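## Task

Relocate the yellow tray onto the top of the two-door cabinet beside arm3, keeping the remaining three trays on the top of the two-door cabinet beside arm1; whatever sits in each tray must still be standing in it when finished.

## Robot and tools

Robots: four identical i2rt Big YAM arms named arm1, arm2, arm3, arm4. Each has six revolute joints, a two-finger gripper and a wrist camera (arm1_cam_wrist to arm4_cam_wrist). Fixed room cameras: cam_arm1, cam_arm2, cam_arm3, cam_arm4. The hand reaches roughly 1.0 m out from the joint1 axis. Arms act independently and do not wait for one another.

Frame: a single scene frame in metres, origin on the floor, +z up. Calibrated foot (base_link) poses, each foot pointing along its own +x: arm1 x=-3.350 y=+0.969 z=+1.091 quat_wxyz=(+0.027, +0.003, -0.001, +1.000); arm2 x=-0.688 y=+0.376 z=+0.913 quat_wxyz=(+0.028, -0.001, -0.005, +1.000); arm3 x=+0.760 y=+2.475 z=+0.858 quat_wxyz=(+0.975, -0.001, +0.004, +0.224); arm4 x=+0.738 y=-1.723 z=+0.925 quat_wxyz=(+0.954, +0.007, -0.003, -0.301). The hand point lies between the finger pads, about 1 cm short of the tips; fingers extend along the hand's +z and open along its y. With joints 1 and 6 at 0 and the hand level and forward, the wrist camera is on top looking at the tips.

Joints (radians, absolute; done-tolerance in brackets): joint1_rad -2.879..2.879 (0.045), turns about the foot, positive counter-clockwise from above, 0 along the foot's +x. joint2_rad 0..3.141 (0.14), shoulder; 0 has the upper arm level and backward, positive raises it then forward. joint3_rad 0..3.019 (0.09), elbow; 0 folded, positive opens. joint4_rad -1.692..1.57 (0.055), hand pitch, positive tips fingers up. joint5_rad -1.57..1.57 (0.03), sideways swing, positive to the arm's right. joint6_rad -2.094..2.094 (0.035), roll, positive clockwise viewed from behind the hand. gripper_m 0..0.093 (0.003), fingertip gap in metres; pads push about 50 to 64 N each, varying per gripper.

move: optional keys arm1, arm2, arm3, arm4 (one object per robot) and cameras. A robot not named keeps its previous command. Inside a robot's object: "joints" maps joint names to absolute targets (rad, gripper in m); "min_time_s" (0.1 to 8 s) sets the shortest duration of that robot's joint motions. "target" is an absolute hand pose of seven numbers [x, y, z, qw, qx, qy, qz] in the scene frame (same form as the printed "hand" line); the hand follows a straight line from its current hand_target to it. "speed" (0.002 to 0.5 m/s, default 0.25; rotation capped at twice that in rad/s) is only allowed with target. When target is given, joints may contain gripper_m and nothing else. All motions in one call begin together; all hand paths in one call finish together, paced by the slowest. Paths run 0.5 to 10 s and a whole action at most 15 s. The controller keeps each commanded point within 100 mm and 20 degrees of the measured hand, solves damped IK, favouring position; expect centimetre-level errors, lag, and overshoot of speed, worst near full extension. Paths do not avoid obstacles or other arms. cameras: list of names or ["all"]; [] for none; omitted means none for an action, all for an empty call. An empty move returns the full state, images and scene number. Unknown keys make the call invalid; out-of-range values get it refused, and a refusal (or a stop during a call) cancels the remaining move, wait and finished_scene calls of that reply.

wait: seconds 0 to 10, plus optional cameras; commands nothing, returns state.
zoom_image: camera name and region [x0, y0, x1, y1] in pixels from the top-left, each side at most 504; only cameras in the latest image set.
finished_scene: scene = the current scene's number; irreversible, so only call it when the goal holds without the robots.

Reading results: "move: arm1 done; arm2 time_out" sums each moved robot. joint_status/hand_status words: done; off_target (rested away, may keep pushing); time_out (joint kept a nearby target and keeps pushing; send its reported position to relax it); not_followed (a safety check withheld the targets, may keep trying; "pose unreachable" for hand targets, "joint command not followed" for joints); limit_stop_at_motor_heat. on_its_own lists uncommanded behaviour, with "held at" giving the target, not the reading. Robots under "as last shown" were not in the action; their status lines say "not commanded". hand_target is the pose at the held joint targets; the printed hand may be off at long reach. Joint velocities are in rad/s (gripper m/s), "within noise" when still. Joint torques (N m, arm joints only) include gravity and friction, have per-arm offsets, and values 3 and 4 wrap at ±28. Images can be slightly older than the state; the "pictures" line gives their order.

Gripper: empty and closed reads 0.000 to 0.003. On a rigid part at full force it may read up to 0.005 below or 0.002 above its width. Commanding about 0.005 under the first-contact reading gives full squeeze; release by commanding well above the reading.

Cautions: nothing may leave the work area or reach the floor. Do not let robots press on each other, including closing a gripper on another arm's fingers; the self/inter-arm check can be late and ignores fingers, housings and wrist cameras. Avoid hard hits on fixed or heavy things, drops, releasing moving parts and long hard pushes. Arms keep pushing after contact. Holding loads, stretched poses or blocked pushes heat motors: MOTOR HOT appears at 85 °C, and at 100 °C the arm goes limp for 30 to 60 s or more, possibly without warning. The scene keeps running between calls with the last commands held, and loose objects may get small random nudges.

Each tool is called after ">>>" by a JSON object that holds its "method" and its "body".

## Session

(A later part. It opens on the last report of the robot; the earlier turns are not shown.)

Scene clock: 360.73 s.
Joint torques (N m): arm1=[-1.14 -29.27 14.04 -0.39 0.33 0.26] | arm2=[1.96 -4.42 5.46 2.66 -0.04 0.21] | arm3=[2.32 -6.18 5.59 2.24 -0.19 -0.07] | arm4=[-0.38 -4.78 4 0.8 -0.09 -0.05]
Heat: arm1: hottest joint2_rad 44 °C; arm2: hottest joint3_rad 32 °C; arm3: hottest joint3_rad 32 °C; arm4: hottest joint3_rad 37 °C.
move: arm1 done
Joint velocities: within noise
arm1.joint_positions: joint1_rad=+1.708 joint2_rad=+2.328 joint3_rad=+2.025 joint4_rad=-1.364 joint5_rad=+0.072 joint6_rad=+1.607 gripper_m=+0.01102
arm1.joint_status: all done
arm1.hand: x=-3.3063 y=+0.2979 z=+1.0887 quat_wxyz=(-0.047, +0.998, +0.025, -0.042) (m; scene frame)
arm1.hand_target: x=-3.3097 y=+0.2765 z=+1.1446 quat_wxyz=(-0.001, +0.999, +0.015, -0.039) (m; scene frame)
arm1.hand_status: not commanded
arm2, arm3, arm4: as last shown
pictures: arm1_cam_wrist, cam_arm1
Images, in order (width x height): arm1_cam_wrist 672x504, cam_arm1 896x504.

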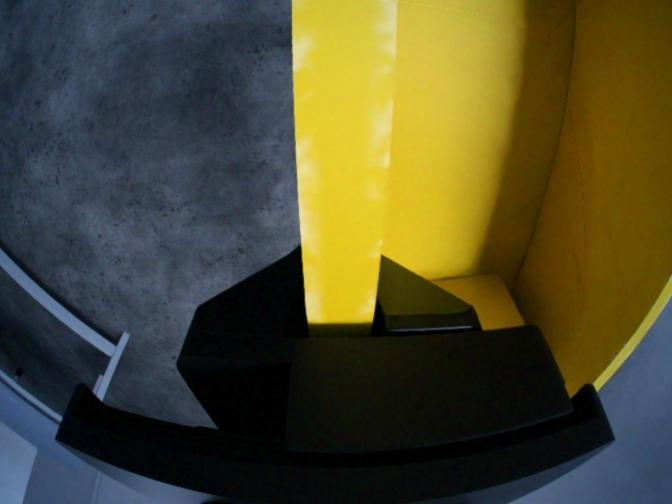

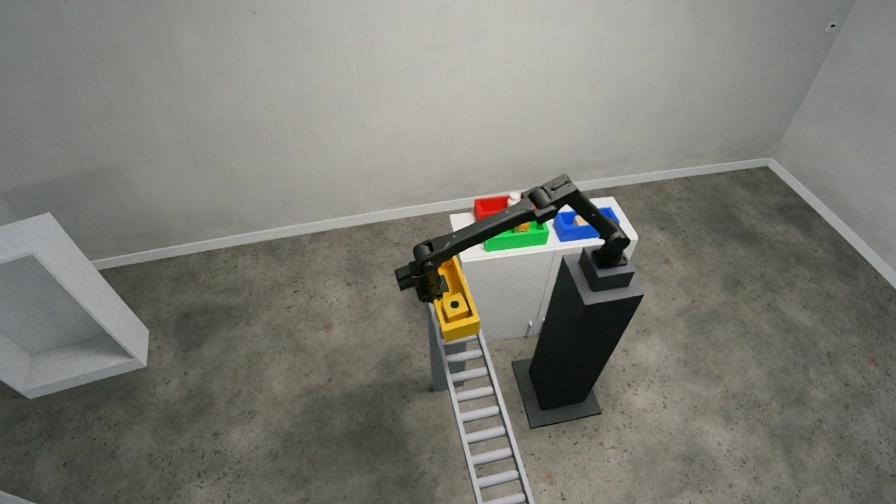

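>>> {"method": "move", "body": {"arm1": {"joints": {"joint1_rad": 1.695, "joint2_rad": 2.25, "joint3_rad": 1.69, "joint4_rad": -1.05, "joint5_rad": 0.071, "joint6_rad": 1.617}, "min_time_s": 2.5}, "cameras": []}}

>>> {"method": "move", "body": {"arm1": {"joints": {"joint1_rad": 1.695, "joint2_rad": 2.415, "joint3_rad": 1.793, "joint4_rad": -0.887, "joint5_rad": 0.071, "joint6_rad": 1.617}, "min_time_s": 2.5}, "cameras": ["arm1_cam_wrist", "cam_arm1"]}}

>>> {"method": "zoom_image", "body": {"camera": "cam_arm1", "region": [430, 320, 500, 390]}}

>>> {"method": "zoom_image", "body": {"camera": "arm1_cam_wrist", "region": [220, 0, 400, 250]}}

Scene clock: 396.50 s.
Joint torques (N m): arm1=[-1.26 -28.28 7.95 0.49 0.33 0.26] | arm2=[1.44 -5.42 5.31 2.8 -0.01 0.22] | arm3=[2.43 -6.18 5.56 2.25 -0.19 -0.08] | arm4=[0.09 -5.13 4.03 0.81 -0.11 -0.06]
Heat: arm1: hottest joint2_rad 43 °C; arm2: hottest joint3_rad 32 °C; arm3: hottest joint3_rad 32 °C; arm4: hottest joint3_rad 37 °C.
move: arm1 done
Joint velocities: within noise
arm1.joint_positions: joint1_rad=+1.706 joint2_rad=+2.310 joint3_rad=+1.679 joint4_rad=-1.051 joint5_rad=+0.072 joint6_rad=+1.608 gripper_m=+0.01102
arm1.joint_status: all done
arm1.hand: x=-3.3137 y=+0.3617 z=+0.9835 quat_wxyz=(-0.054, +0.997, +0.024, -0.042) (m; scene frame)
arm1.hand_target: x=-3.3186 y=+0.3431 z=+1.0223 quat_wxyz=(-0.019, +0.999, +0.013, -0.040) (m; scene frame)
arm1.hand_status: not commanded
arm2, arm3, arm4: as last shown
pictures: none
No camera images: "cameras" was empty.

Scene clock: 399.40 s.
Joint torques (N m): arm1=[-1.03 -26.11 11.77 0.73 0.32 0.24] | arm2=[2.49 -4.01 5.6 2.82 -0.04 0.28] | arm3=[2.43 -6.12 5.59 2.24 -0.19 -0.07] | arm4=[-0.38 -4.95 3.97 0.75 -0.1 -0.06]
Heat: arm1: hottest joint2_rad 44 °C; arm2: hottest joint3_rad 32 °C; arm3: hottest joint3_rad 32 °C; arm4: hottest joint3_rad 36 °C.
move: arm1 done
Joint velocities: within noise
arm1.joint_positions: joint1_rad=+1.706 joint2_rad=+2.436 joint3_rad=+1.738 joint4_rad=-0.890 joint5_rad=+0.072 joint6_rad=+1.608 gripper_m=+0.01102
arm1.joint_status: all done
arm1.hand: x=-3.3113 y=+0.3275 z=+0.9214 quat_wxyz=(-0.007, +0.999, +0.023, -0.040) (m; scene frame)
arm1.hand_target: x=-3.3156 y=+0.2940 z=+0.9517 quat_wxyz=(+0.032, +0.999, +0.011, -0.037) (m; scene frame)
arm1.hand_status: not commanded
arm2, arm3, arm4: as last shown
pictures: arm1_cam_wrist, cam_arm1
Images, in order (width x height): arm1_cam_wrist 672x504, cam_arm1 896x504.

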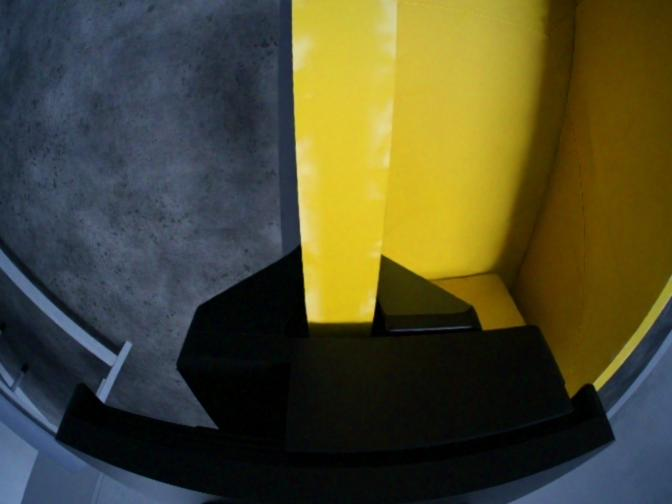

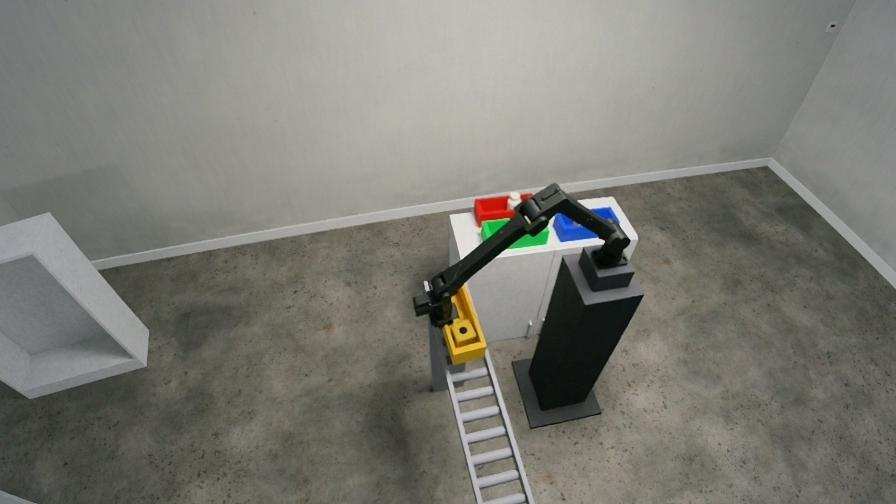

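Scaled by 7.200 from the camera's 896x504 image, which has a finer 1280x720 frame.

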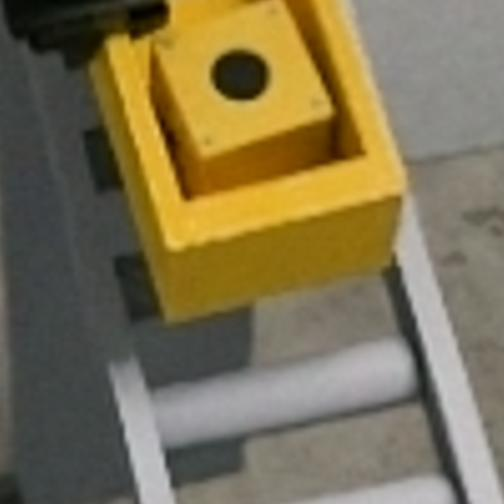

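Scaled by 2.016 from the camera's 672x504 image, which has a finer 960x720 frame.

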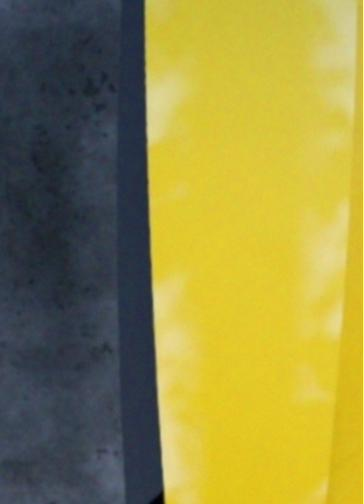

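>>> {"method": "move", "body": {"arm1": {"joints": {"joint1_rad": 1.692, "joint2_rad": 2.474, "joint3_rad": 1.808, "joint4_rad": -0.832, "joint5_rad": 0.071, "joint6_rad": 1.647}, "min_time_s": 2.0}, "cameras": ["arm1_cam_wrist", "cam_arm1"]}}

>>> {"method": "zoom_image", "body": {"camera": "cam_arm1", "region": [430, 320, 500, 390]}}

>>> {"method": "zoom_image", "body": {"camera": "cam_arm1", "region": [410, 270, 500, 370]}}

>>> {"method": "zoom_image", "body": {"camera": "arm1_cam_wrist", "region": [220, 0, 400, 250]}}

Scene clock: 421.73 s.
Joint torques (N m): arm1=[-1.08 -26.34 11.34 0.69 0.32 0.28] | arm2=[2.02 -4.66 5.65 2.85 0 0.18] | arm3=[2.37 -6.12 5.56 2.22 -0.19 -0.08] | arm4=[-0.44 -4.72 4.01 0.76 -0.09 -0.05]
Heat: arm1: hottest joint2_rad 44 °C; arm2: hottest joint3_rad 32 °C; arm3: hottest joint3_rad 32 °C; arm4: hottest joint3_rad 36 °C.
move: arm1 done
Joint velocities: within noise
arm1.joint_positions: joint1_rad=+1.703 joint2_rad=+2.495 joint3_rad=+1.755 joint4_rad=-0.835 joint5_rad=+0.072 joint6_rad=+1.635 gripper_m=+0.01102
arm1.joint_status: all done
arm1.hand: x=-3.3131 y=+0.3239 z=+0.8896 quat_wxyz=(+0.000, +0.999, +0.007, -0.039) (m; scene frame)
arm1.hand_target: x=-3.3175 y=+0.2900 z=+0.9187 quat_wxyz=(+0.038, +0.999, -0.005, -0.036) (m; scene frame)
arm1.hand_status: not commanded
arm2.joint_positions: joint1_rad=-0.010 joint2_rad=+1.491 joint3_rad=+2.878 joint4_rad=-1.223 joint5_rad=+0.004 joint6_rad=-0.015 gripper_m=+0.09396
arm2.joint_status: not commanded
arm2.hand: x=-1.0626 y=+0.3929 z=+1.8423 quat_wxyz=(-0.035, +0.647, -0.014, -0.762) (m; scene frame)
arm2.hand_target: x=-1.0598 y=+0.3884 z=+1.8517 quat_wxyz=(-0.024, +0.633, -0.014, -0.774) (m; scene frame)
arm2.hand_status: not commanded
arm3.joint_positions: joint1_rad=-0.010 joint2_rad=+1.494 joint3_rad=+2.869 joint4_rad=-0.921 joint5_rad=+0.004 joint6_rad=+0.015 gripper_m=+0.09396
arm3.joint_status: not commanded
arm3.hand: x=+1.0916 y=+2.6302 z=+1.8523 quat_wxyz=(-0.824, +0.111, -0.521, -0.191) (m; scene frame)
arm3.hand_target: x=+1.0791 y=+2.6291 z=+1.8639 quat_wxyz=(-0.836, +0.115, -0.501, -0.192) (m; scene frame)
arm3.hand_status: not commanded
arm4.joint_positions: joint1_rad=-0.009 joint2_rad=+1.490 joint3_rad=+2.879 joint4_rad=-0.314 joint5_rad=+0.004 joint6_rad=+0.010 gripper_m=+0.09396
arm4.joint_status: not commanded
arm4.hand: x=+0.9275 y=-1.8798 z=+2.0324 quat_wxyz=(-0.925, -0.085, -0.230, +0.289) (m; scene frame)
arm4.hand_target: x=+0.9244 y=-1.8741 z=+2.0357 quat_wxyz=(-0.928, -0.077, -0.220, +0.291) (m; scene frame)
arm4.hand_status: not commanded
pictures: arm1_cam_wrist, cam_arm1
Images, in order (width x height): arm1_cam_wrist 672x504, cam_arm1 896x504.

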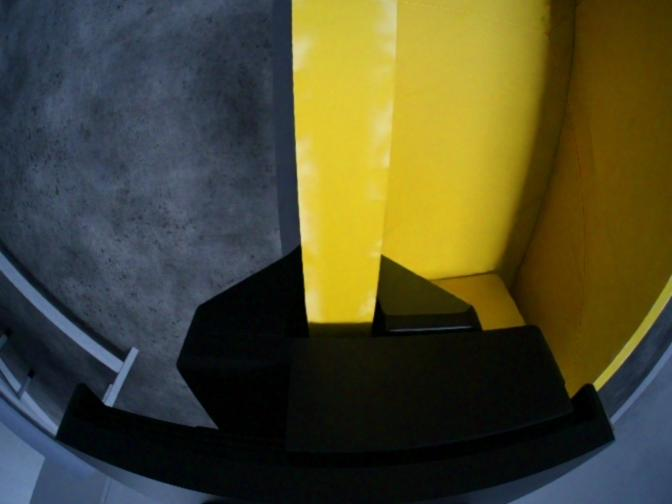

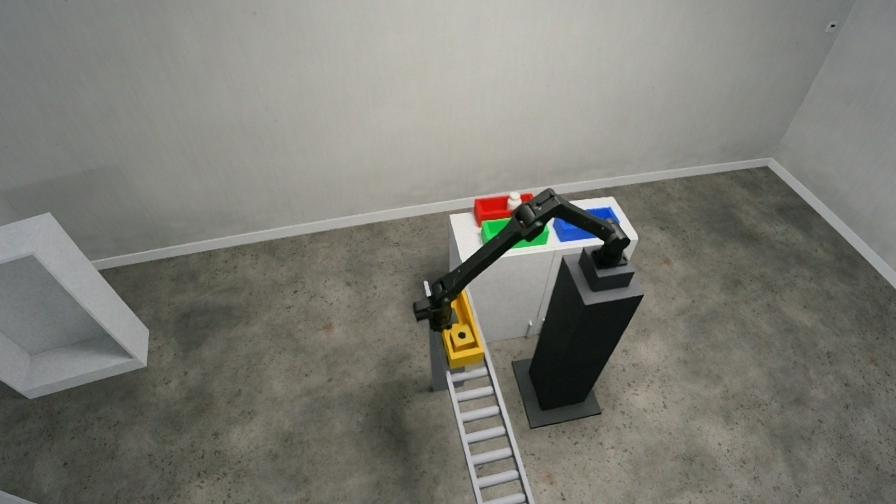

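Scaled by 7.200 from the camera's 896x504 image, which has a finer 1280x720 frame.

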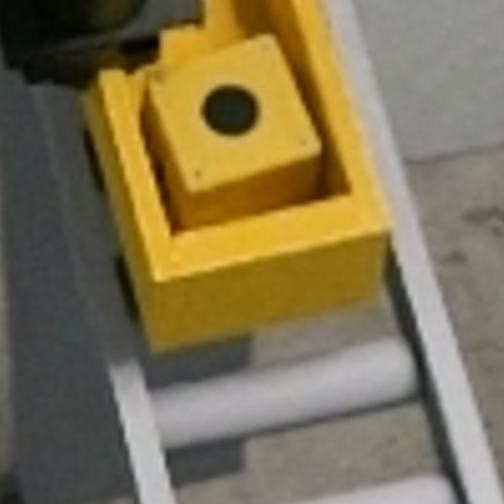

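Scaled by 5.040 from the camera's 896x504 image, which has a finer 1280x720 frame.

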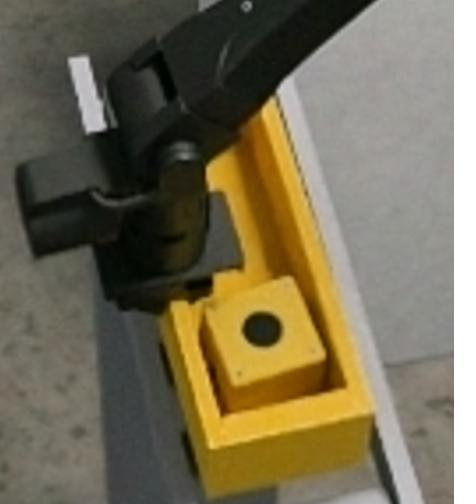

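Scaled by 2.016 from the camera's 672x504 image, which has a finer 960x720 frame.

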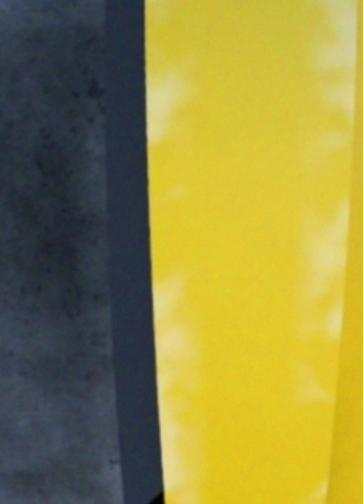

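>>> {"method": "move", "body": {"arm1": {"joints": {"joint2_rad": 2.515, "joint3_rad": 1.812, "joint4_rad": -0.812}, "min_time_s": 1.2}, "cameras": ["arm1_cam_wrist", "cam_arm1"]}}

>>> {"method": "zoom_image", "body": {"camera": "cam_arm1", "region": [430, 320, 500, 390]}}

>>> {"method": "zoom_image", "body": {"camera": "arm1_cam_wrist", "region": [220, 0, 400, 250]}}

Scene clock: 439.13 s.
Joint torques (N m): arm1=[-1.2 -25.93 10.78 0.83 0.35 0.26] | arm2=[1.26 -4.84 5.64 2.56 -0.07 0.18] | arm3=[2.37 -6.18 5.56 2.21 -0.19 -0.07] | arm4=[-0.32 -4.72 4.03 0.79 -0.1 -0.03]
Heat: arm1: hottest joint2_rad 47 °C; arm2: hottest joint3_rad 32 °C; arm3: hottest joint3_rad 32 °C; arm4: hottest joint3_rad 36 °C.
move: arm1 done
Joint velocities: within noise
arm1.joint_positions: joint1_rad=+1.703 joint2_rad=+2.528 joint3_rad=+1.763 joint4_rad=-0.816 joint5_rad=+0.071 joint6_rad=+1.636 gripper_m=+0.01102
arm1.joint_status: all done
arm1.hand: x=-3.3135 y=+0.3264 z=+0.8711 quat_wxyz=(-0.003, +0.999, +0.007, -0.039) (m; scene frame)
arm1.hand_target: x=-3.3181 y=+0.2962 z=+0.8932 quat_wxyz=(+0.029, +0.999, -0.005, -0.036) (m; scene frame)
arm1.hand_status: not commanded
arm2, arm3, arm4: as last shown
pictures: arm1_cam_wrist, cam_arm1
Images, in order (width x height): arm1_cam_wrist 672x504, cam_arm1 896x504.

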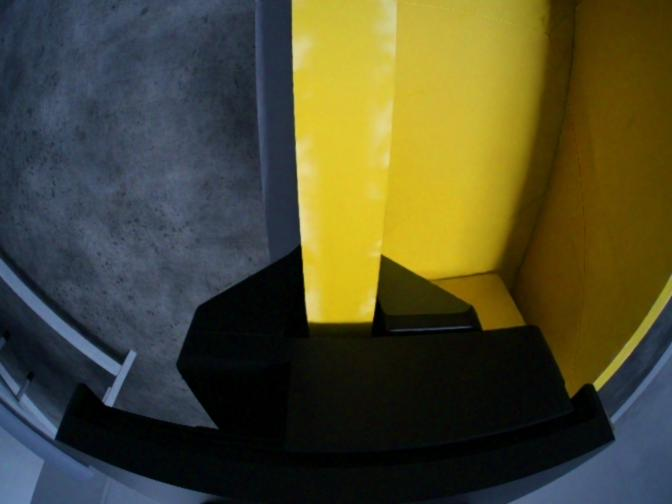

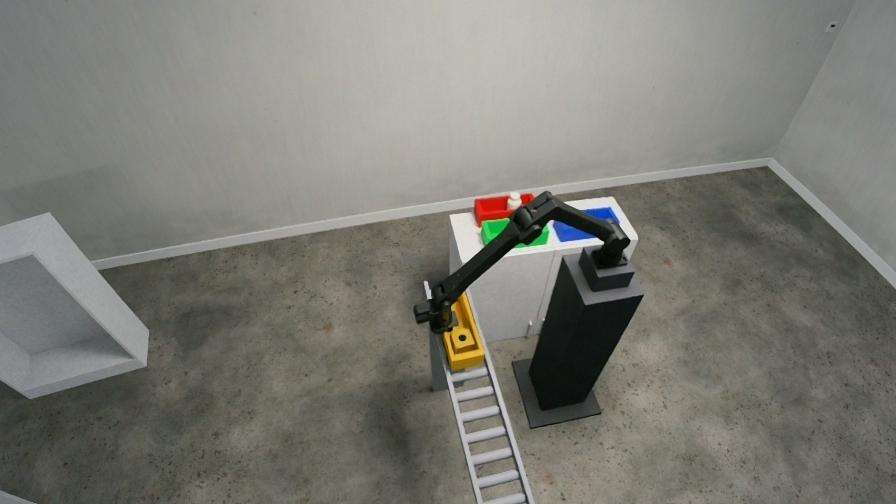

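Scaled by 7.200 from the camera's 896x504 image, which has a finer 1280x720 frame.

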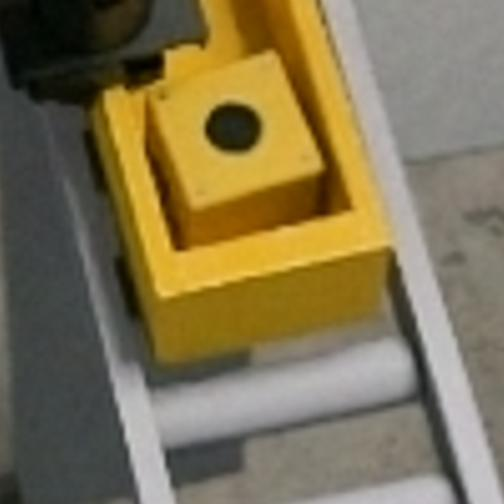

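Scaled by 2.016 from the camera's 672x504 image, which has a finer 960x720 frame.

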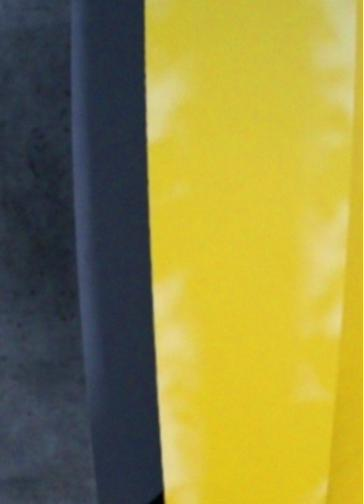

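>>> {"method": "move", "body": {"arm1": {"joints": {"joint2_rad": 2.545, "joint3_rad": 1.812, "joint4_rad": -0.805}, "min_time_s": 1.0}, "cameras": ["arm1_cam_wrist", "cam_arm1"]}}

>>> {"method": "zoom_image", "body": {"camera": "cam_arm1", "region": [430, 320, 500, 390]}}

Scene clock: 449.63 s.
Joint torques (N m): arm1=[-1.08 -23.82 10.24 0.99 0.47 0.26] | arm2=[1.73 -5.25 5.42 2.65 -0.03 0.2] | arm3=[2.32 -6.12 5.57 2.21 -0.19 -0.07] | arm4=[-0.38 -5.13 4.05 0.83 -0.07 -0.05]
Heat: arm1: hottest joint2_rad 48 °C; arm2: hottest joint3_rad 32 °C; arm3: hottest joint3_rad 32 °C; arm4: hottest joint3_rad 36 °C.
move: arm1 done
Joint velocities: within noise
arm1.joint_positions: joint1_rad=+1.703 joint2_rad=+2.533 joint3_rad=+1.769 joint4_rad=-0.813 joint5_rad=+0.068 joint6_rad=+1.636 gripper_m=+0.01102
arm1.joint_status: all done
arm1.hand: x=-3.3127 y=+0.3245 z=+0.8695 quat_wxyz=(-0.002, +0.999, +0.007, -0.037) (m; scene frame)
arm1.hand_target: x=-3.3188 y=+0.3046 z=+0.8741 quat_wxyz=(+0.018, +0.999, -0.005, -0.037) (m; scene frame)
arm1.hand_status: not commanded
arm2, arm3, arm4: as last shown
pictures: arm1_cam_wrist, cam_arm1
Images, in order (width x height): arm1_cam_wrist 672x504, cam_arm1 896x504.

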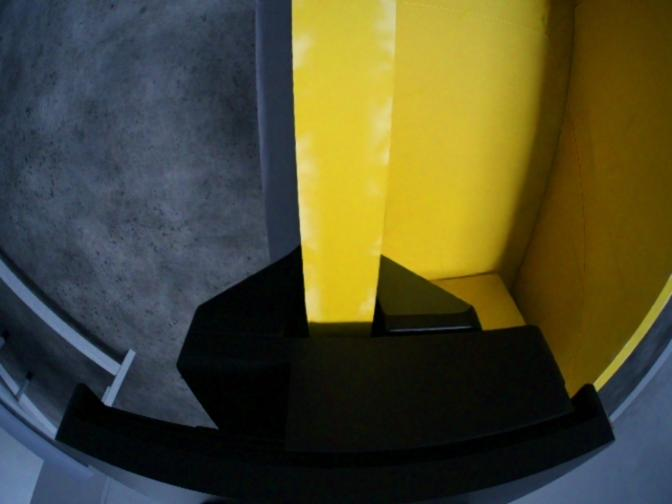

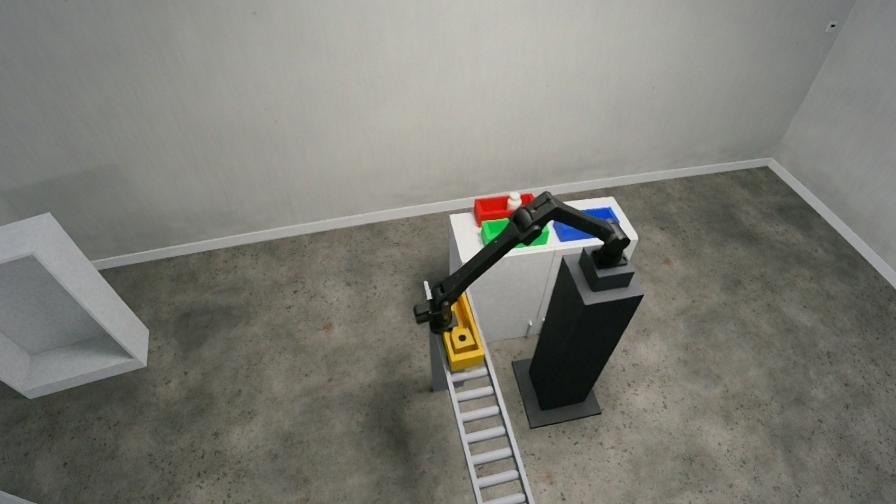

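Scaled by 7.200 from the camera's 896x504 image, which has a finer 1280x720 frame.

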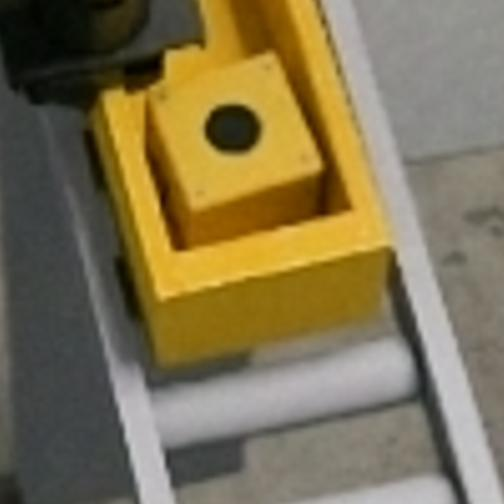

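>>> {"method": "move", "body": {"arm1": {"target": [-3.3175, 0.305, 1.03, 0.016, 0.999, -0.003, -0.037], "speed": 0.35, "joints": {"gripper_m": 0.06}}, "cameras": ["cam_arm1", "cam_arm2"]}}

>>> {"method": "move", "body": {"arm1": {"joints": {"joint1_rad": 0.3, "joint2_rad": 1.5, "joint3_rad": 2.85, "joint4_rad": -1.2, "joint5_rad": 0, "joint6_rad": 0}, "min_time_s": 5}, "arm2": {"joints": {"joint1_rad": 0.0, "joint2_rad": 1.35, "joint3_rad": 1.65, "joint4_rad": -1.6, "joint5_rad": 0, "joint6_rad": 0, "gripper_m": 0.07}, "min_time_s": 5}, "cameras": ["cam_arm2", "arm2_cam_wrist"]}}

Scene clock: 465.00 s.
Joint torques (N m): arm1=[-0.97 -23.24 9.59 0.32 0.43 0.23] | arm2=[1.55 -4.78 5.37 2.82 -0.1 0.18] | arm3=[2.26 -6.07 5.59 2.19 -0.19 -0.08] | arm4=[-0.26 -4.84 4.03 0.81 -0.11 -0.02]
Heat: arm1: hottest joint2_rad 47 °C; arm2: hottest joint3_rad 32 °C; arm3: hottest joint3_rad 32 °C; arm4: hottest joint3_rad 36 °C.
move: arm1 done
Joint velocities: within noise
arm1.joint_positions: joint1_rad=+1.702 joint2_rad=+2.273 joint3_rad=+1.769 joint4_rad=-1.031 joint5_rad=+0.068 joint6_rad=+1.636 gripper_m=+0.05991
arm1.joint_status: all done
arm1.hand: x=-3.3108 y=+0.3084 z=+1.0335 quat_wxyz=(+0.019, +0.999, +0.006, -0.036) (m; scene frame)
arm1.hand_target: x=-3.3175 y=+0.3053 z=+1.0299 quat_wxyz=(+0.016, +0.999, -0.003, -0.037) (m; scene frame)
arm1.hand_status: done (0.008 m and 1.1 deg from the pose sent, 0.162 m and 2.3 deg at the start; pose on its path clipped on 4 of 44 steps)
arm2, arm3, arm4: as last shown
pictures: cam_arm1, cam_arm2
Images, in order (width x height): cam_arm1 896x504, cam_arm2 896x504.

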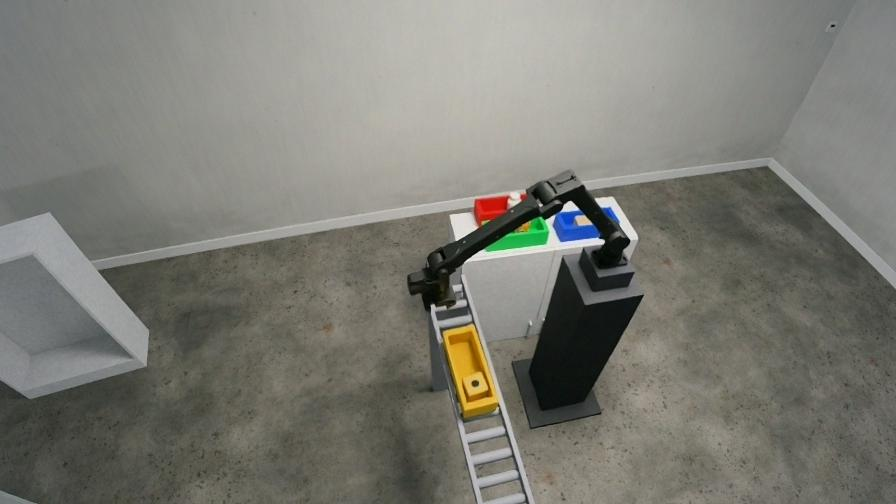

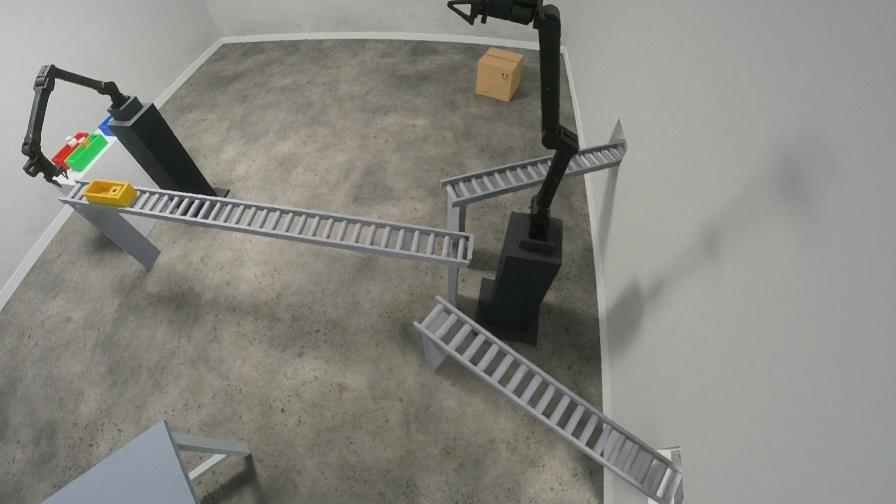

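Scene clock: 470.83 s.
Joint torques (N m): arm1=[-0.79 -6.53 4.16 1.77 0.13 0.02] | arm2=[1.44 -12.34 8.84 0.36 -0.05 0.23] | arm3=[2.37 -6.12 5.56 2.25 -0.2 -0.07] | arm4=[0.09 -4.84 3.99 0.77 -0.08 -0.06]
Heat: arm1: hottest joint2_rad 46 °C; arm2: hottest joint3_rad 32 °C; arm3: hottest joint3_rad 32 °C; arm4: hottest joint3_rad 36 °C.
move: arm1 done; arm2 done
Joint velocities: within noise
arm1.joint_positions: joint1_rad=+0.310 joint2_rad=+1.492 joint3_rad=+2.840 joint4_rad=-1.190 joint5_rad=+0.002 joint6_rad=+0.016 gripper_m=+0.05991
arm1.joint_status: all done
arm1.hand: x=-3.7210 y=+0.8693 z=+2.0181 quat_wxyz=(+0.102, +0.642, +0.078, -0.756) (m; scene frame)
arm1.hand_target: x=-3.7240 y=+0.8722 z=+2.0162 quat_wxyz=(+0.092, +0.645, +0.081, -0.754) (m; scene frame)
arm1.hand_status: not commanded
arm2.joint_positions: joint1_rad=-0.009 joint2_rad=+1.371 joint3_rad=+1.645 joint4_rad=-1.589 joint5_rad=+0.004 joint6_rad=-0.015 gripper_m=+0.07013
arm2.joint_status: all done
arm2.hand: x=-1.1315 y=+0.4023 z=+1.2917 quat_wxyz=(-0.011, +0.992, -0.024, -0.127) (m; scene frame)
arm2.hand_target: x=-1.1245 y=+0.3969 z=+1.3018 quat_wxyz=(-0.008, +0.991, -0.027, -0.134) (m; scene frame)
arm2.hand_status: not commanded
arm3, arm4: as last shown
pictures: arm2_cam_wrist, cam_arm2
Images, in order (width x height): arm2_cam_wrist 672x504, cam_arm2 896x504.

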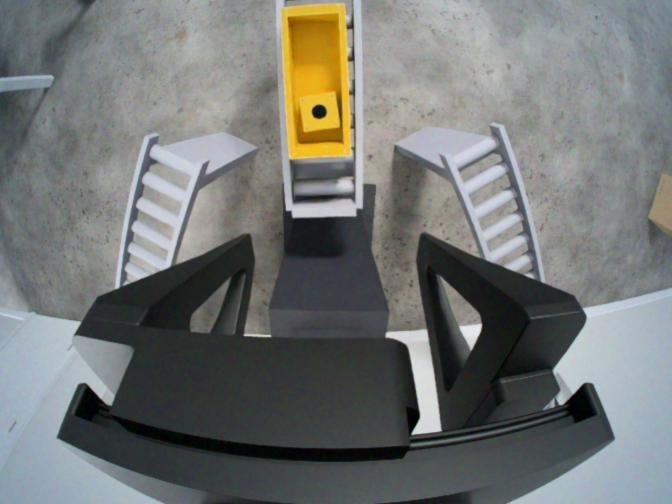

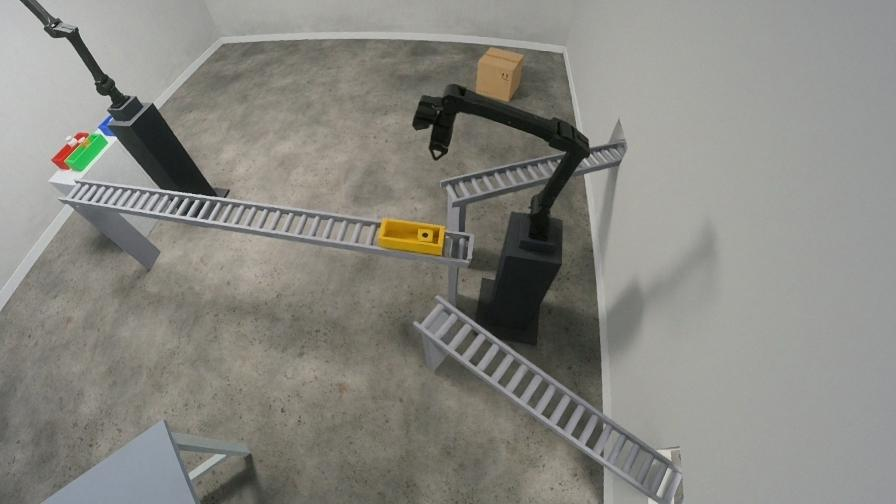

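>>> {"method": "move", "body": {"arm2": {"target": [-1.138, 0.436, 0.815, 0.0, 0.99988, -0.0157, 0.0], "speed": 0.25}, "cameras": ["arm2_cam_wrist", "cam_arm2"]}}

>>> {"method": "zoom_image", "body": {"camera": "arm2_cam_wrist", "region": [180, 0, 560, 300]}}

Scene clock: 531.17 s.
Joint torques (N m): arm1=[-0.79 -6.48 4.14 1.68 0.13 0.02] | arm2=[0.85 -15.38 6.79 0.77 0.05 -0.12] | arm3=[2.37 -6.18 5.57 2.22 -0.19 -0.08] | arm4=[-0.21 -4.66 3.99 0.79 -0.11 -0.05]
Heat: arm1: hottest joint2_rad 38 °C; arm2: hottest joint3_rad 36 °C; arm3: hottest joint3_rad 32 °C; arm4: hottest joint3_rad 36 °C.
move: arm2 off_target
Joint velocities: within noise
arm1, arm3, arm4: as last shown
arm2.joint_positions: joint1_rad=-0.069 joint2_rad=+1.949 joint3_rad=+0.994 joint4_rad=-0.651 joint5_rad=-0.008 joint6_rad=-0.086 gripper_m=+0.07013
arm2.joint_status: not commanded
arm2.hand: x=-1.1218 y=+0.4300 z=+0.8111 quat_wxyz=(+0.001, +1.000, -0.019, +0.018) (m; scene frame)
arm2.hand_target: x=-1.1376 y=+0.4359 z=+0.8154 quat_wxyz=(+0.000, +1.000, -0.016, +0.000) (m; scene frame)
arm2.hand_status: off_target (0.018 m and 2.0 deg from the pose sent, 0.478 m and 14.7 deg at the start)
pictures: arm2_cam_wrist, cam_arm2
Images, in order (width x height): arm2_cam_wrist 672x504, cam_arm2 896x504.

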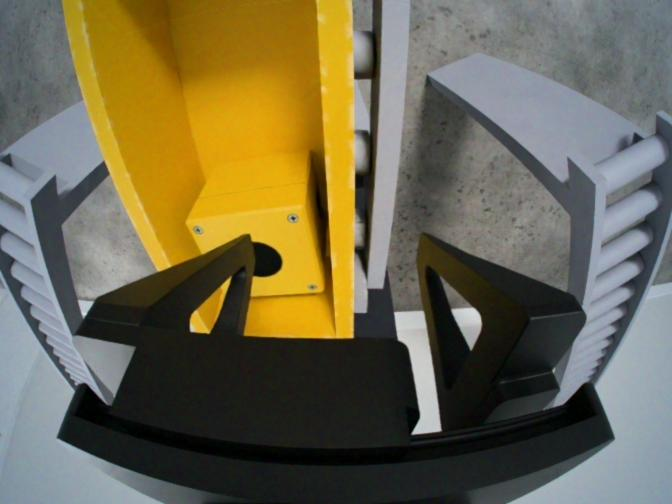

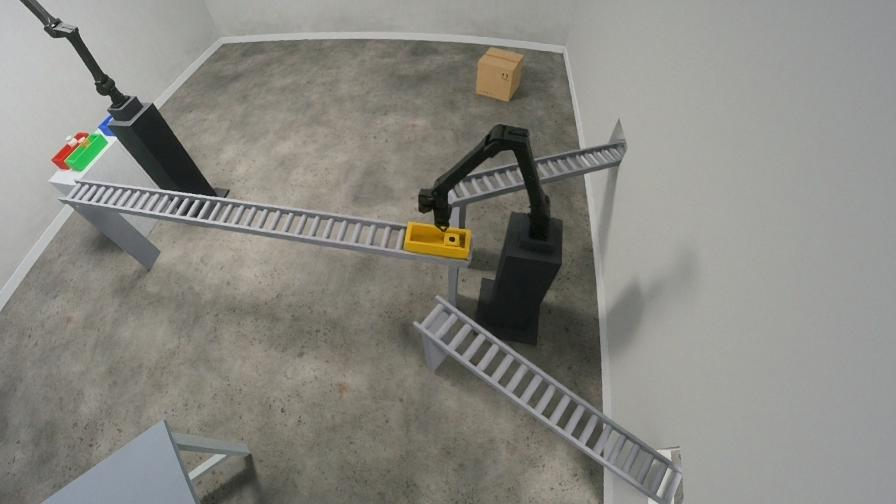

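Scaled by 1.326 from the camera's 672x504 image, which has a finer 960x720 frame.

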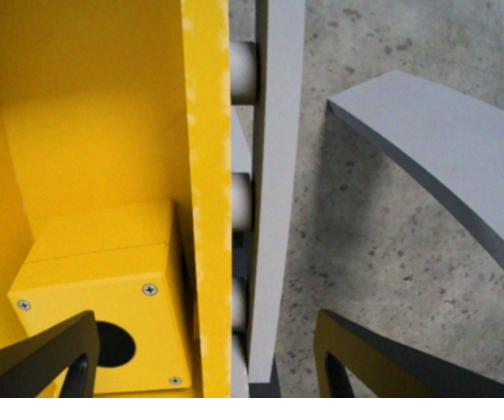

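>>> {"method": "move", "body": {"arm2": {"target": [-1.153, 0.438, 0.795, 0.0, 1.0, 0.0, 0.0], "speed": 0.15}, "cameras": []}}

>>> {"method": "move", "body": {"arm2": {"target": [-1.15, 0.4365, 0.734, 0.0, 1.0, 0.0, 0.0], "speed": 0.1}, "cameras": ["arm2_cam_wrist"]}}

>>> {"method": "zoom_image", "body": {"camera": "arm2_cam_wrist", "region": [220, 100, 480, 350]}}

Scene clock: 579.37 s.
Joint torques (N m): arm1=[-0.97 -6.59 4.15 1.76 0.14 0.01] | arm2=[0.21 -14.04 7.13 0.73 0.07 -0.09] | arm3=[2.37 -6.12 5.59 2.24 -0.2 -0.08] | arm4=[-0.44 -4.72 4 0.76 -0.11 -0.06]
Heat: arm1: hottest joint2_rad 35 °C; arm2: hottest joint3_rad 35 °C; arm3: hottest joint3_rad 32 °C; arm4: hottest joint3_rad 36 °C.
move: arm2 off_target
Joint velocities: within noise
arm1, arm3, arm4: as last shown
arm2.joint_positions: joint1_rad=-0.069 joint2_rad=+2.009 joint3_rad=+1.036 joint4_rad=-0.628 joint5_rad=-0.008 joint6_rad=-0.117 gripper_m=+0.07013
arm2.joint_status: not commanded
arm2.hand: x=-1.1363 y=+0.4320 z=+0.7943 quat_wxyz=(+0.001, +1.000, -0.003, +0.015) (m; scene frame)
arm2.hand_target: x=-1.1526 y=+0.4379 z=+0.7955 quat_wxyz=(+0.000, +1.000, +0.000, +0.000) (m; scene frame)
arm2.hand_status: off_target (0.018 m and 1.8 deg from the pose sent, 0.036 m and 3.0 deg at the start)
pictures: none
No camera images: "cameras" was empty.

Scene clock: 580.60 s.
Joint torques (N m): arm1=[-0.91 -6.36 4.16 1.7 0.13 0.02] | arm2=[0.62 -14.74 6.15 0.64 0.07 -0.04] | arm3=[2.37 -6.12 5.57 2.21 -0.19 -0.08] | arm4=[-0.26 -4.66 4 0.76 -0.09 -0.04]
Heat: arm1: hottest joint2_rad 35 °C; arm2: hottest joint3_rad 35 °C; arm3: hottest joint3_rad 32 °C; arm4: hottest joint3_rad 36 °C.
move: arm2 off_target
Joint velocities: within noise
arm1, arm3, arm4: as last shown
arm2.joint_positions: joint1_rad=-0.069 joint2_rad=+2.145 joint3_rad=+1.045 joint4_rad=-0.494 joint5_rad=-0.008 joint6_rad=-0.117 gripper_m=+0.07013
arm2.joint_status: not commanded
arm2.hand: x=-1.1371 y=+0.4326 z=+0.7366 quat_wxyz=(+0.001, +1.000, -0.003, +0.011) (m; scene frame)
arm2.hand_target: x=-1.1498 y=+0.4365 z=+0.7344 quat_wxyz=(+0.000, +1.000, +0.000, +0.000) (m; scene frame)
arm2.hand_status: off_target (0.014 m and 1.3 deg from the pose sent, 0.062 m and 1.8 deg at the start)
pictures: arm2_cam_wrist
Images, in order (width x height): arm2_cam_wrist 672x504.

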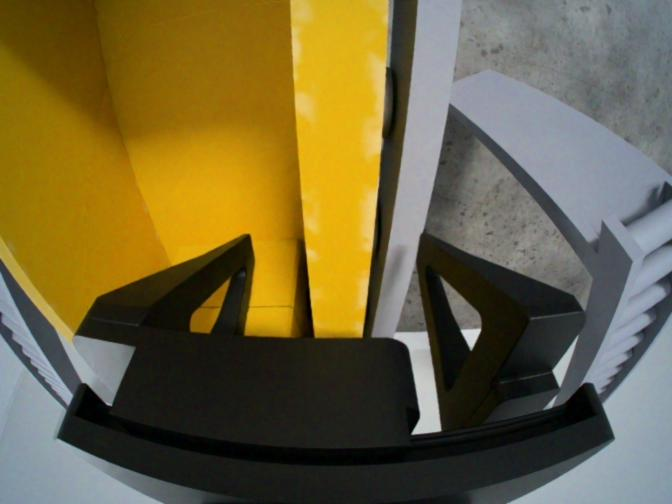

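Scaled by 1.938 from the camera's 672x504 image, which has a finer 960x720 frame.

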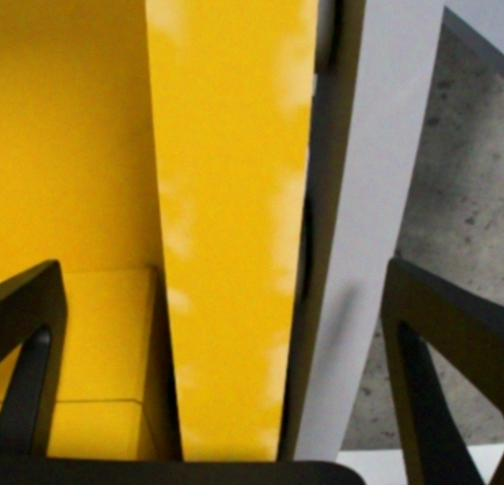

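>>> {"method": "move", "body": {"arm2": {"joints": {"gripper_m": 0.022}}, "cameras": []}}

>>> {"method": "move", "body": {"arm2": {"joints": {"gripper_m": 0.003}}, "cameras": ["arm2_cam_wrist"]}}

Scene clock: 589.73 s.
Joint torques (N m): arm1=[-1.03 -6.59 4.16 1.7 0.14 0.01] | arm2=[0.38 -15.09 6.13 0.35 0.04 -0.04] | arm3=[2.43 -6.07 5.56 2.24 -0.19 -0.07] | arm4=[-0.38 -4.84 4 0.72 -0.09 -0.06]
Heat: arm1: hottest joint2_rad 35 °C; arm2: hottest joint3_rad 35 °C; arm3: hottest joint3_rad 32 °C; arm4: hottest joint3_rad 36 °C.
move: arm2 done
Joint velocities: within noise
arm1: as last shown
arm2.joint_positions: joint1_rad=-0.069 joint2_rad=+2.145 joint3_rad=+1.047 joint4_rad=-0.494 joint5_rad=-0.008 joint6_rad=-0.117 gripper_m=+0.02222
arm2.joint_status: all done
arm2.hand: x=-1.1380 y=+0.4327 z=+0.7368 quat_wxyz=(+0.001, +1.000, -0.003, +0.010) (m; scene frame)
arm2.hand_target: x=-1.1497 y=+0.4365 z=+0.7344 quat_wxyz=(+0.000, +1.000, +0.000, +0.000) (m; scene frame)
arm2.hand_status: not commanded
arm3.joint_positions: joint1_rad=-0.010 joint2_rad=+1.494 joint3_rad=+2.869 joint4_rad=-0.921 joint5_rad=+0.004 joint6_rad=+0.015 gripper_m=+0.09396
arm3.joint_status: not commanded
arm3.hand: x=+1.0916 y=+2.6302 z=+1.8523 quat_wxyz=(-0.824, +0.111, -0.521, -0.191) (m; scene frame)
arm3.hand_target: x=+1.0791 y=+2.6291 z=+1.8639 quat_wxyz=(-0.836, +0.115, -0.501, -0.192) (m; scene frame)
arm3.hand_status: not commanded
arm4.joint_positions: joint1_rad=-0.009 joint2_rad=+1.490 joint3_rad=+2.879 joint4_rad=-0.314 joint5_rad=+0.004 joint6_rad=+0.010 gripper_m=+0.09396
arm4.joint_status: not commanded
arm4.hand: x=+0.9275 y=-1.8798 z=+2.0324 quat_wxyz=(-0.925, -0.085, -0.230, +0.289) (m; scene frame)
arm4.hand_target: x=+0.9244 y=-1.8741 z=+2.0357 quat_wxyz=(-0.928, -0.077, -0.220, +0.291) (m; scene frame)
arm4.hand_status: not commanded
pictures: none
No camera images: "cameras" was empty.

Scene clock: 590.20 s.
Joint torques (N m): arm1=[-0.85 -6.53 4.16 1.65 0.12 0.02] | arm2=[0.32 -13.22 5.9 0.68 -0.01 -0.12] | arm3=[2.43 -6.07 5.57 2.24 -0.19 -0.08] | arm4=[-0.03 -4.89 4.1 0.76 -0.1 -0.06]
Heat: arm1: hottest joint2_rad 35 °C; arm2: hottest joint3_rad 35 °C; arm3: hottest joint3_rad 32 °C; arm4: hottest joint3_rad 36 °C.
move: arm2 off_target
Joint velocities: within noise
arm1, arm3, arm4: as last shown
arm2.joint_positions: joint1_rad=-0.069 joint2_rad=+2.145 joint3_rad=+1.047 joint4_rad=-0.493 joint5_rad=-0.008 joint6_rad=-0.118 gripper_m=+0.01145
arm2.joint_status: gripper_m off_target (ended at +0.01147, target +0.00300)
arm2.hand: x=-1.1381 y=+0.4327 z=+0.7368 quat_wxyz=(+0.001, +1.000, -0.003, +0.010) (m; scene frame)
arm2.hand_target: x=-1.1498 y=+0.4365 z=+0.7344 quat_wxyz=(+0.000, +1.000, +0.000, +0.000) (m; scene frame)
arm2.hand_status: not commanded
pictures: arm2_cam_wrist
Images, in order (width x height): arm2_cam_wrist 672x504.

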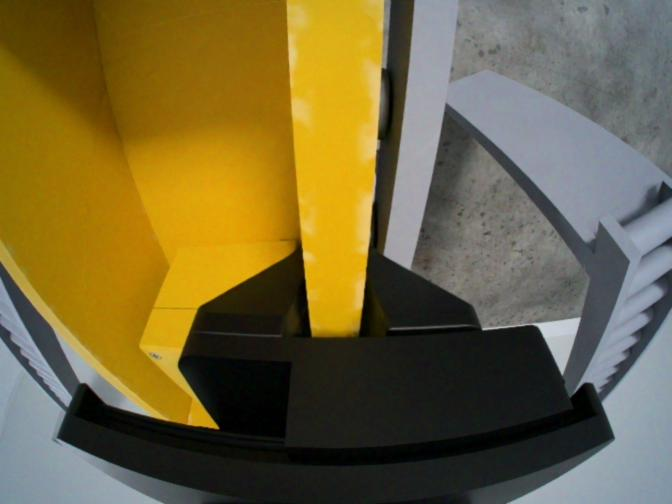

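>>> {"method": "move", "body": {"arm2": {"target": [-1.165, 0.4365, 0.815, 0.0, 1.0, 0.0, 0.0], "speed": 0.08}, "cameras": ["cam_arm2"]}}

>>> {"method": "move", "body": {"arm2": {"target": [-1.18, 0.4365, 0.98, 0.0, 1.0, 0.0, 0.0], "speed": 0.15}, "cameras": ["arm2_cam_wrist", "cam_arm2"]}}

>>> {"method": "zoom_image", "body": {"camera": "cam_arm2", "region": [360, 100, 620, 360]}}

Scene clock: 603.30 s.
Joint torques (N m): arm1=[-0.91 -6.59 4.21 1.72 0.13 0.02] | arm2=[1.32 -20.01 7.69 -0.51 0.07 -0.09] | arm3=[2.32 -6.12 5.61 2.24 -0.19 -0.08] | arm4=[-0.15 -4.72 4 0.84 -0.08 -0.04]
Heat: arm1: hottest joint2_rad 34 °C; arm2: hottest joint3_rad 34 °C; arm3: hottest joint3_rad 32 °C; arm4: hottest joint3_rad 36 °C.
move: arm2 off_target
Joint velocities: within noise
arm1, arm3, arm4: as last shown
arm2.joint_positions: joint1_rad=-0.069 joint2_rad=+2.047 joint3_rad=+1.063 joint4_rad=-0.657 joint5_rad=-0.007 joint6_rad=-0.118 gripper_m=+0.01145
arm2.joint_status: not commanded
arm2.hand: x=-1.1349 y=+0.4320 z=+0.7837 quat_wxyz=(+0.003, +0.999, -0.003, +0.035) (m; scene frame)
arm2.hand_target: x=-1.1638 y=+0.4363 z=+0.8150 quat_wxyz=(+0.000, +1.000, +0.000, +0.000) (m; scene frame)
arm2.hand_status: off_target (0.044 m and 4.0 deg from the pose sent, 0.083 m and 1.2 deg at the start)
pictures: cam_arm2
Images, in order (width x height): cam_arm2 896x504.

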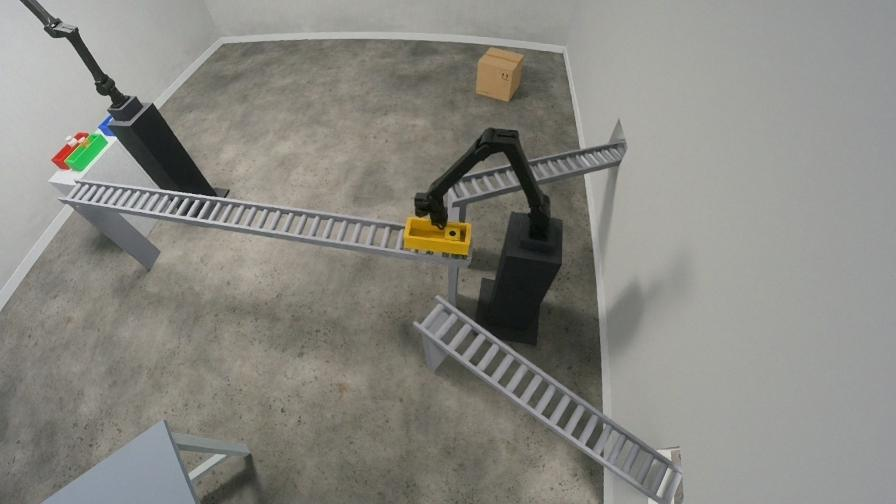

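Scene clock: 605.23 s.
Joint torques (N m): arm1=[-0.79 -6.53 4.21 1.73 0.14 0.01] | arm2=[1.26 -18.78 11.21 -0.62 0.01 -0.02] | arm3=[2.37 -6.12 5.57 2.25 -0.19 -0.08] | arm4=[-0.62 -4.72 4 0.75 -0.08 -0.04]
Heat: arm1: hottest joint2_rad 34 °C; arm2: hottest joint3_rad 34 °C; arm3: hottest joint3_rad 32 °C; arm4: hottest joint3_rad 36 °C.
move: arm2 off_target
Joint velocities: within noise
arm1, arm3, arm4: as last shown
arm2.joint_positions: joint1_rad=-0.069 joint2_rad=+1.789 joint3_rad=+1.207 joint4_rad=-1.068 joint5_rad=-0.006 joint6_rad=-0.118 gripper_m=+0.01145
arm2.joint_status: not commanded
arm2.hand: x=-1.1544 y=+0.4331 z=+0.9415 quat_wxyz=(+0.003, +0.999, -0.003, +0.040) (m; scene frame)
arm2.hand_target: x=-1.1780 y=+0.4362 z=+0.9799 quat_wxyz=(+0.000, +1.000, +0.000, +0.000) (m; scene frame)
arm2.hand_status: off_target (0.046 m and 4.6 deg from the pose sent, 0.202 m and 4.0 deg at the start)
pictures: arm2_cam_wrist, cam_arm2
Images, in order (width x height): arm2_cam_wrist 672x504, cam_arm2 896x504.

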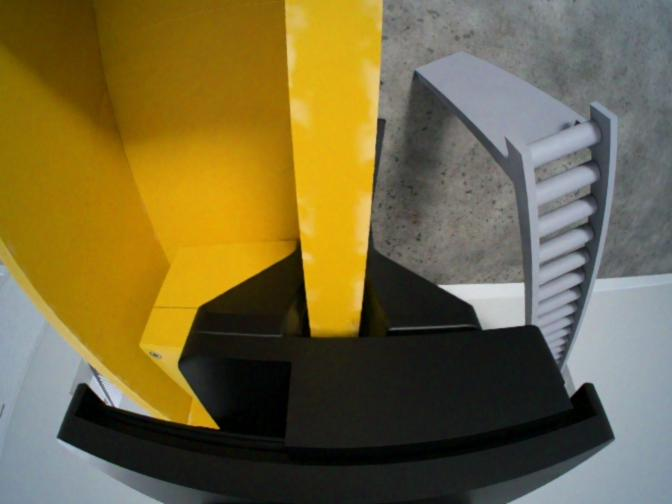

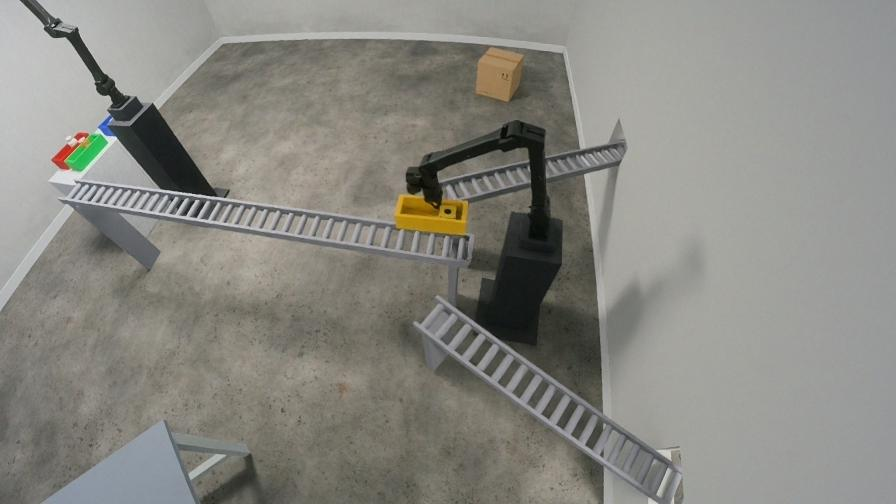

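Scaled by 1.938 from the camera's 896x504 image, which has a finer 1280x720 frame.

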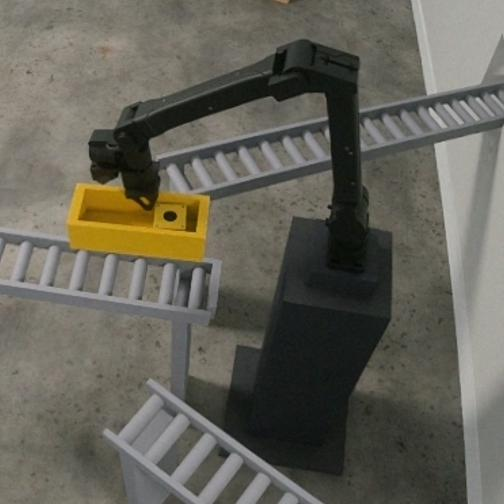

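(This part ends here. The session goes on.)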